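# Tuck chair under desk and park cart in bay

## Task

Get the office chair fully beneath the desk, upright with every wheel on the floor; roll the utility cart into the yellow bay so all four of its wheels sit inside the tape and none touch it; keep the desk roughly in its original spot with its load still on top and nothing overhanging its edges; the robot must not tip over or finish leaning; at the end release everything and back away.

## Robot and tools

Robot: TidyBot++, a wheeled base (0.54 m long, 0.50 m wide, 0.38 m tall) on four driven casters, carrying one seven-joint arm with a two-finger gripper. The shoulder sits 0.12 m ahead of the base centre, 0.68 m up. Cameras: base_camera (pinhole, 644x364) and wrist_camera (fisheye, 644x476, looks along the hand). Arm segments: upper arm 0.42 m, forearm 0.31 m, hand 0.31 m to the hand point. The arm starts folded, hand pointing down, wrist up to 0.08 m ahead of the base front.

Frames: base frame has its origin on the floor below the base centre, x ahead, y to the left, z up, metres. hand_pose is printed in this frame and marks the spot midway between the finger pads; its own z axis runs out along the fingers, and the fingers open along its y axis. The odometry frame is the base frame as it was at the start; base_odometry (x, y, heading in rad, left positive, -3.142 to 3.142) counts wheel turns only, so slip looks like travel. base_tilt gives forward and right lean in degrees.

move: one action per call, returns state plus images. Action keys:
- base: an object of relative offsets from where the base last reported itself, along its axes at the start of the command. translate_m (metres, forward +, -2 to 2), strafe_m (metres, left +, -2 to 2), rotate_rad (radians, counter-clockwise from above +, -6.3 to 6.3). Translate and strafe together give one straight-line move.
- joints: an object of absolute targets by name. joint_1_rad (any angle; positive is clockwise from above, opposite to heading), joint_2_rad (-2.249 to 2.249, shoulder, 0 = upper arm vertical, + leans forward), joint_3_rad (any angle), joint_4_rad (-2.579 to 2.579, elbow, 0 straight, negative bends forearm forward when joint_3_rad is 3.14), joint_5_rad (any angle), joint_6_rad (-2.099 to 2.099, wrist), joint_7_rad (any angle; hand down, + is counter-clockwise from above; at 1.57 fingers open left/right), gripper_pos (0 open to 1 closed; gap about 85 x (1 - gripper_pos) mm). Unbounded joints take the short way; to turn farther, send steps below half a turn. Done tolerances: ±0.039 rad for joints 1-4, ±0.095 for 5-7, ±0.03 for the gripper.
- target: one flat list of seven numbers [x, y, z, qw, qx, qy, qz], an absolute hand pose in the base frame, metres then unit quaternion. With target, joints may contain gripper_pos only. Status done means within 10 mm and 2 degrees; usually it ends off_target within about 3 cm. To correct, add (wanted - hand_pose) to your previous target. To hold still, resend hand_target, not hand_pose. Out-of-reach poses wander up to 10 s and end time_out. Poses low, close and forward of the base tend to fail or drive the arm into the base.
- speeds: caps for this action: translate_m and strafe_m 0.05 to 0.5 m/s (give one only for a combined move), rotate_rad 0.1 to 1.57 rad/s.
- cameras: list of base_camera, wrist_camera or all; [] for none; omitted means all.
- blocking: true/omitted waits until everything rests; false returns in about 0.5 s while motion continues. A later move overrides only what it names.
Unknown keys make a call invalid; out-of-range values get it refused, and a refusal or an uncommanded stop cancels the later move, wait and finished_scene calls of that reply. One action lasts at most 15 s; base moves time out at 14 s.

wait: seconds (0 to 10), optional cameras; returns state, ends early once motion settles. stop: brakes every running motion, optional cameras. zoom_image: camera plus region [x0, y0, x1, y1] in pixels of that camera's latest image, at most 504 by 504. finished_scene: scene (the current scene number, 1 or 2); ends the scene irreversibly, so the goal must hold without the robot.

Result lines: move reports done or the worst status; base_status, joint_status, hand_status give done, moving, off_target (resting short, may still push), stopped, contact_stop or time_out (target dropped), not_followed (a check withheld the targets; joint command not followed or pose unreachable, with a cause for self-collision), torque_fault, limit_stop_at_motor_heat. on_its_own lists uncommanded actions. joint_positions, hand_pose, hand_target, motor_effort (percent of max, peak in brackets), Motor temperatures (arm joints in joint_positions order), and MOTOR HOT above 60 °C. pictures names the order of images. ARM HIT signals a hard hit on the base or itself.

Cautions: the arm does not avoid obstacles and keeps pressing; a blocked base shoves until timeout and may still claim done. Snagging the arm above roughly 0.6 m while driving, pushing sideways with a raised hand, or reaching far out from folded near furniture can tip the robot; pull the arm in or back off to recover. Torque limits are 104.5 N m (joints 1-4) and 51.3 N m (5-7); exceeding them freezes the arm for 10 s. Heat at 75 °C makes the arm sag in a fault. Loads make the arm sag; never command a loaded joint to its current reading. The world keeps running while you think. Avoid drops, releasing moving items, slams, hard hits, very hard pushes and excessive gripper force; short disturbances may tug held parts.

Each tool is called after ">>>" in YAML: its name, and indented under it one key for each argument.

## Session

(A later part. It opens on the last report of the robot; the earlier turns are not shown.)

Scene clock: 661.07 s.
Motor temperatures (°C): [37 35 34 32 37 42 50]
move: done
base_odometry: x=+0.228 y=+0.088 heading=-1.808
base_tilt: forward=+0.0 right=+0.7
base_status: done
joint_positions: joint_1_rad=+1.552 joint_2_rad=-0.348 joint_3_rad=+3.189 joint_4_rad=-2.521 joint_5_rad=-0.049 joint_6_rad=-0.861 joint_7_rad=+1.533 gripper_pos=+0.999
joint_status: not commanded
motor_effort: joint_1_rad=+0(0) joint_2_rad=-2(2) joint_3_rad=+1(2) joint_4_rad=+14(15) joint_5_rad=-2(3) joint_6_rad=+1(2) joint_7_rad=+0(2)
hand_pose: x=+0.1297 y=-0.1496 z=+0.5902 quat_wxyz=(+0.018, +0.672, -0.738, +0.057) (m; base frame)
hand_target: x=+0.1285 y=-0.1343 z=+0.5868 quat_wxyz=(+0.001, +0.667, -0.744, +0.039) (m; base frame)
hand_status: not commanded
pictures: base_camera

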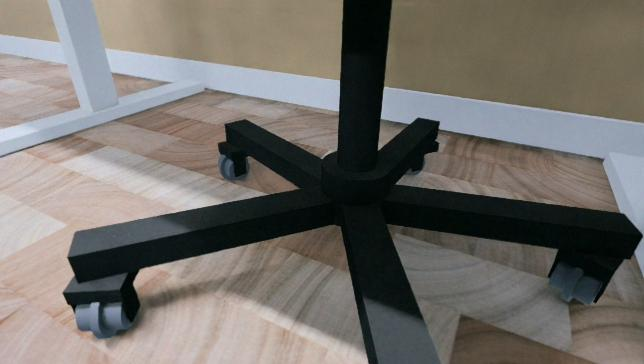

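>>> move:
  base: {"translate_m":0.2}
  speeds: {"translate_m":0.08}
  cameras: ["base_camera"]

>>> move:
  base: {"translate_m":-0.5}
  speeds: {"translate_m":0.3}
  cameras: ["base_camera"]

>>> move:
  base: {"rotate_rad":-0.5}
  joints: {"joint_1_rad":0,"joint_6_rad":0.2}

Scene clock: 669.03 s.
Motor temperatures (°C): [37 35 34 32 37 42 50]
move: done
base_odometry: x=+0.181 y=-0.106 heading=-1.807
base_tilt: forward=+0.0 right=+0.7
base_status: done
joint_positions: joint_1_rad=+1.567 joint_2_rad=-0.347 joint_3_rad=+3.190 joint_4_rad=-2.530 joint_5_rad=-0.040 joint_6_rad=-0.873 joint_7_rad=+1.533 gripper_pos=+0.999
joint_status: not commanded
motor_effort: joint_1_rad=+0(5) joint_2_rad=-1(4) joint_3_rad=+1(3) joint_4_rad=+15(20) joint_5_rad=-3(12) joint_6_rad=+2(3) joint_7_rad=-1(2)
hand_pose: x=+0.1256 y=-0.1418 z=+0.5872 quat_wxyz=(+0.013, +0.668, -0.742, +0.047) (m; base frame)
hand_target: x=+0.1285 y=-0.1343 z=+0.5868 quat_wxyz=(+0.001, +0.667, -0.744, +0.039) (m; base frame)
hand_status: not commanded
pictures: base_camera

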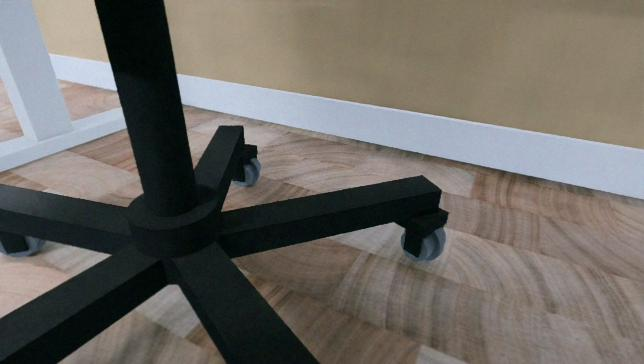

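Scene clock: 671.70 s.
Motor temperatures (°C): [37 35 34 32 37 42 50]
move: done
base_odometry: x=+0.298 y=+0.380 heading=-1.806
base_tilt: forward=+0.0 right=+0.7
base_status: done
joint_positions: joint_1_rad=+1.567 joint_2_rad=-0.347 joint_3_rad=+3.189 joint_4_rad=-2.530 joint_5_rad=-0.040 joint_6_rad=-0.873 joint_7_rad=+1.533 gripper_pos=+0.999
joint_status: not commanded
motor_effort: joint_1_rad=+0(1) joint_2_rad=-1(3) joint_3_rad=+1(2) joint_4_rad=+14(15) joint_5_rad=-2(4) joint_6_rad=+1(2) joint_7_rad=-1(2)
hand_pose: x=+0.1257 y=-0.1419 z=+0.5873 quat_wxyz=(+0.013, +0.669, -0.742, +0.047) (m; base frame)
hand_target: x=+0.1285 y=-0.1343 z=+0.5868 quat_wxyz=(+0.001, +0.667, -0.744, +0.039) (m; base frame)
hand_status: not commanded
pictures: base_camera

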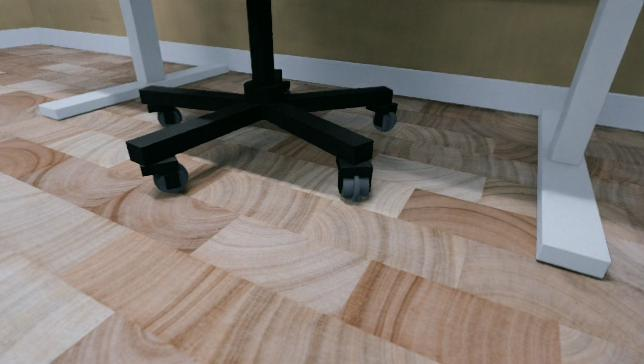

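Scene clock: 674.50 s.
Motor temperatures (°C): [37 35 34 32 37 42 50]
move: done
base_odometry: x=+0.298 y=+0.380 heading=-2.305
base_tilt: forward=+0.0 right=+0.7
base_status: done
joint_positions: joint_1_rad=+0.019 joint_2_rad=-0.347 joint_3_rad=+3.189 joint_4_rad=-2.530 joint_5_rad=-0.040 joint_6_rad=+0.145 joint_7_rad=+1.533 gripper_pos=+0.999
joint_status: all done
motor_effort: joint_1_rad=+0(1) joint_2_rad=-5(6) joint_3_rad=+1(2) joint_4_rad=+19(19) joint_5_rad=-2(3) joint_6_rad=+7(8) joint_7_rad=-1(2)
hand_pose: x=+0.5108 y=-0.0265 z=+0.7569 quat_wxyz=(-0.008, +0.849, -0.066, +0.524) (m; base frame)
hand_target: x=+0.5195 y=-0.0192 z=+0.7719 quat_wxyz=(-0.015, +0.835, -0.060, +0.546) (m; base frame)
hand_status: not commanded
pictures: base_camera, wrist_camera

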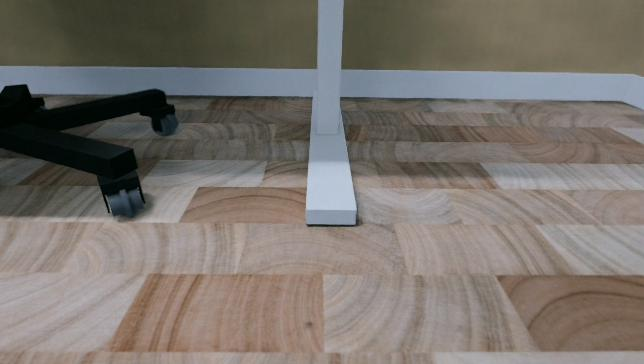

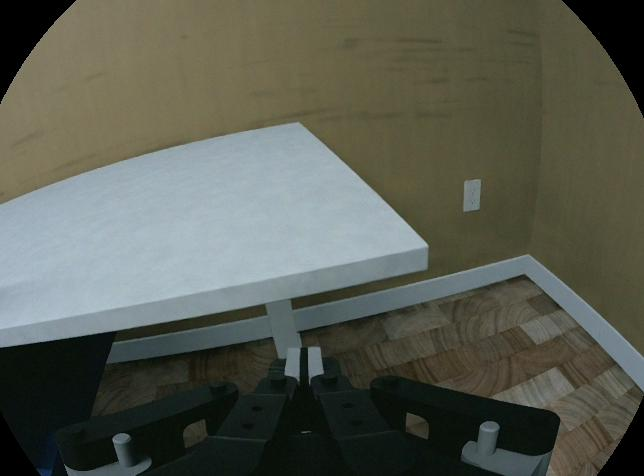

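>>> move:
  base: {"strafe_m":0.65}

Scene clock: 679.03 s.
Motor temperatures (°C): [37 35 34 32 37 42 50]
move: done
base_odometry: x=+0.781 y=-0.056 heading=-2.306
base_tilt: forward=+0.0 right=+0.7
base_status: done
joint_positions: joint_1_rad=+0.015 joint_2_rad=-0.347 joint_3_rad=+3.186 joint_4_rad=-2.530 joint_5_rad=-0.040 joint_6_rad=+0.150 joint_7_rad=+1.533 gripper_pos=+0.999
joint_status: not commanded
motor_effort: joint_1_rad=+0(1) joint_2_rad=-6(6) joint_3_rad=+1(3) joint_4_rad=+19(19) joint_5_rad=-2(2) joint_6_rad=+9(9) joint_7_rad=-1(2)
hand_pose: x=+0.5116 y=-0.0240 z=+0.7583 quat_wxyz=(-0.009, +0.848, -0.063, +0.526) (m; base frame)
hand_target: x=+0.5195 y=-0.0192 z=+0.7719 quat_wxyz=(-0.015, +0.835, -0.060, +0.546) (m; base frame)
hand_status: not commanded
pictures: base_camera, wrist_camera

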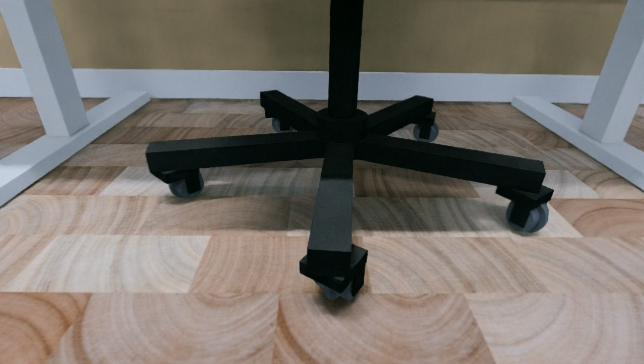

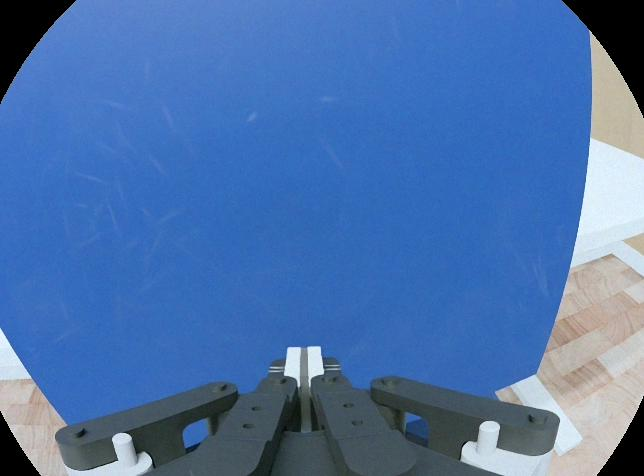

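>>> move:
  joints: {"joint_1_rad":1.57,"joint_6_rad":-0.9}
  cameras: []

>>> move:
  base: {"translate_m":0.5}
  speeds: {"translate_m":0.08}
  cameras: ["base_camera"]

>>> wait:
  seconds: 1
  cameras: ["base_camera"]

>>> move:
  base: {"translate_m":-0.7}
  speeds: {"translate_m":0.3}
  cameras: []

>>> move:
  base: {"strafe_m":0.6}
  joints: {"joint_1_rad":0.5,"joint_6_rad":0.2}

Scene clock: 690.43 s.
Motor temperatures (°C): [37 35 34 32 37 42 50]
move: done
base_odometry: x=+0.781 y=-0.056 heading=-2.306
base_tilt: forward=+0.0 right=+0.7
base_status: not commanded
joint_positions: joint_1_rad=+1.551 joint_2_rad=-0.347 joint_3_rad=+3.186 joint_4_rad=-2.530 joint_5_rad=-0.040 joint_6_rad=-0.854 joint_7_rad=+1.533 gripper_pos=+0.999
joint_status: all done
motor_effort: joint_1_rad=+0(1) joint_2_rad=-1(6) joint_3_rad=+1(2) joint_4_rad=+14(19) joint_5_rad=-2(2) joint_6_rad=+1(9) joint_7_rad=-1(2)
hand_pose: x=+0.1280 y=-0.1478 z=+0.5879 quat_wxyz=(+0.020, +0.675, -0.735, +0.054) (m; base frame)
hand_target: x=+0.1285 y=-0.1344 z=+0.5868 quat_wxyz=(+0.001, +0.667, -0.744, +0.039) (m; base frame)
hand_status: not commanded
pictures: none
No camera images: "cameras" was empty.

Scene clock: 698.07 s.
Motor temperatures (°C): [37 35 34 32 37 42 50]
move: done
base_odometry: x=+0.446 y=-0.426 heading=-2.307
base_tilt: forward=+0.0 right=+0.7
base_status: done
joint_positions: joint_1_rad=+1.574 joint_2_rad=-0.343 joint_3_rad=+3.187 joint_4_rad=-2.525 joint_5_rad=-0.041 joint_6_rad=-0.865 joint_7_rad=+1.533 gripper_pos=+0.999
joint_status: not commanded
motor_effort: joint_1_rad=+0(10) joint_2_rad=-1(8) joint_3_rad=+1(16) joint_4_rad=+14(21) joint_5_rad=-2(5) joint_6_rad=+1(2) joint_7_rad=-1(2)
hand_pose: x=+0.1248 y=-0.1462 z=+0.5881 quat_wxyz=(+0.016, +0.667, -0.744, +0.050) (m; base frame)
hand_target: x=+0.1285 y=-0.1344 z=+0.5868 quat_wxyz=(+0.001, +0.667, -0.744, +0.039) (m; base frame)
hand_status: not commanded
pictures: base_camera

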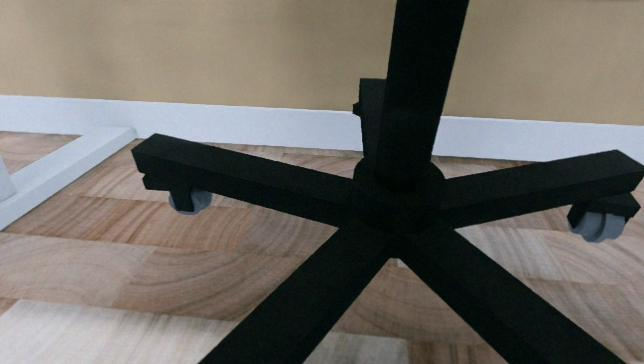

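Scene clock: 699.07 s.
Motor temperatures (°C): [37 35 34 32 37 42 50]
base_odometry: x=+0.446 y=-0.426 heading=-2.307
base_tilt: forward=+0.0 right=+0.7
base_status: done
joint_positions: joint_1_rad=+1.574 joint_2_rad=-0.343 joint_3_rad=+3.187 joint_4_rad=-2.525 joint_5_rad=-0.041 joint_6_rad=-0.865 joint_7_rad=+1.533 gripper_pos=+0.999
joint_status: not commanded
motor_effort: joint_1_rad=+0(10) joint_2_rad=-2(8) joint_3_rad=+1(16) joint_4_rad=+14(21) joint_5_rad=-2(5) joint_6_rad=+1(2) joint_7_rad=-1(2)
hand_pose: x=+0.1248 y=-0.1462 z=+0.5881 quat_wxyz=(+0.016, +0.667, -0.744, +0.050) (m; base frame)
hand_target: x=+0.1285 y=-0.1344 z=+0.5868 quat_wxyz=(+0.001, +0.667, -0.744, +0.039) (m; base frame)
hand_status: not commanded
wait: 1.00 s; at rest by 0.27 s
pictures: base_camera

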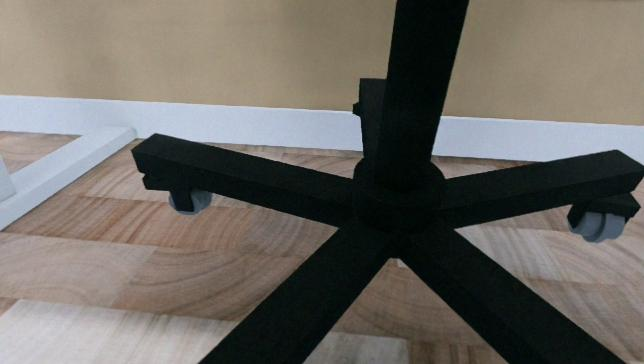

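Scene clock: 702.27 s.
Motor temperatures (°C): [37 35 34 32 37 42 50]
move: done
base_odometry: x=+0.916 y=+0.092 heading=-2.307
base_tilt: forward=+0.0 right=+0.7
base_status: done
joint_positions: joint_1_rad=+1.574 joint_2_rad=-0.343 joint_3_rad=+3.187 joint_4_rad=-2.525 joint_5_rad=-0.041 joint_6_rad=-0.865 joint_7_rad=+1.533 gripper_pos=+0.999
joint_status: not commanded
motor_effort: joint_1_rad=+0(0) joint_2_rad=-2(2) joint_3_rad=+1(2) joint_4_rad=+14(15) joint_5_rad=-2(3) joint_6_rad=+1(2) joint_7_rad=+0(2)
hand_pose: x=+0.1248 y=-0.1462 z=+0.5881 quat_wxyz=(+0.016, +0.667, -0.744, +0.050) (m; base frame)
hand_target: x=+0.1285 y=-0.1344 z=+0.5868 quat_wxyz=(+0.001, +0.667, -0.744, +0.039) (m; base frame)
hand_status: not commanded
pictures: none
No camera images: "cameras" was empty.

Scene clock: 705.00 s.
Motor temperatures (°C): [37 35 34 32 37 42 50]
move: done
base_odometry: x=+1.361 y=-0.311 heading=-2.306
base_tilt: forward=+0.0 right=+0.7
base_status: done
joint_positions: joint_1_rad=+0.518 joint_2_rad=-0.347 joint_3_rad=+3.187 joint_4_rad=-2.525 joint_5_rad=-0.041 joint_6_rad=+0.147 joint_7_rad=+1.533 gripper_pos=+0.999
joint_status: all done
motor_effort: joint_1_rad=+0(1) joint_2_rad=-6(6) joint_3_rad=+1(2) joint_4_rad=+19(19) joint_5_rad=-2(2) joint_6_rad=+8(8) joint_7_rad=+1(2)
hand_pose: x=+0.4521 y=-0.2112 z=+0.7598 quat_wxyz=(+0.122, +0.805, -0.272, +0.513) (m; base frame)
hand_target: x=+0.4613 y=-0.2089 z=+0.7718 quat_wxyz=(+0.121, +0.794, -0.265, +0.533) (m; base frame)
hand_status: not commanded
pictures: base_camera, wrist_camera

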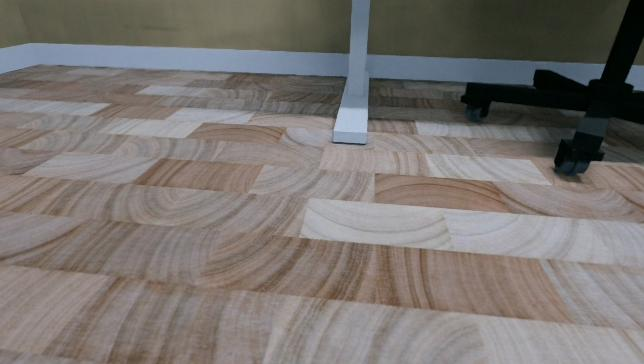

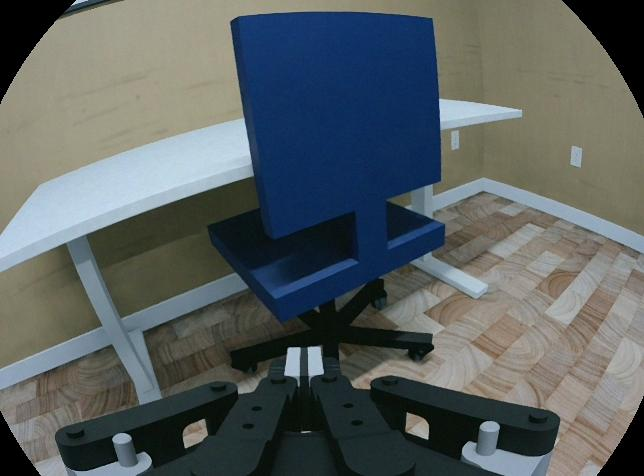

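>>> move:
  base: {"strafe_m":0.35,"translate_m":0.3}
  joints: {"joint_1_rad":1.45,"joint_6_rad":0.25}

Scene clock: 713.00 s.
Motor temperatures (°C): [37 35 34 32 37 42 50]
move: done
base_odometry: x=+1.419 y=-0.768 heading=-2.306
base_tilt: forward=+0.0 right=+0.7
base_status: done
joint_positions: joint_1_rad=+1.431 joint_2_rad=-0.347 joint_3_rad=+3.187 joint_4_rad=-2.525 joint_5_rad=-0.041 joint_6_rad=+0.198 joint_7_rad=+1.533 gripper_pos=+0.999
joint_status: all done
motor_effort: joint_1_rad=+0(1) joint_2_rad=-6(7) joint_3_rad=+1(2) joint_4_rad=+19(20) joint_5_rad=-1(2) joint_6_rad=+8(9) joint_7_rad=-1(1)
hand_pose: x=+0.1555 y=-0.3995 z=+0.7742 quat_wxyz=(+0.350, +0.592, -0.590, +0.422) (m; base frame)
hand_target: x=+0.1477 y=-0.4059 z=+0.7862 quat_wxyz=(+0.366, +0.575, -0.589, +0.434) (m; base frame)
hand_status: not commanded
pictures: base_camera, wrist_camera

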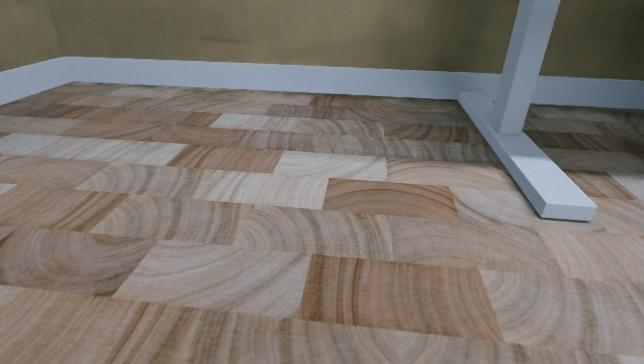

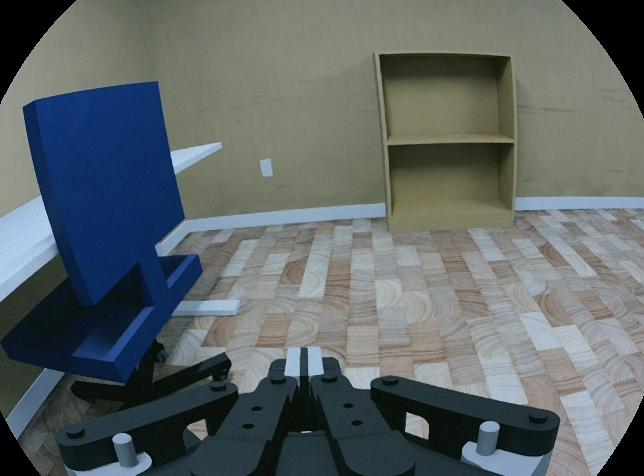

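>>> finished_scene:
  scene: 2

The scene is finished: the task was done.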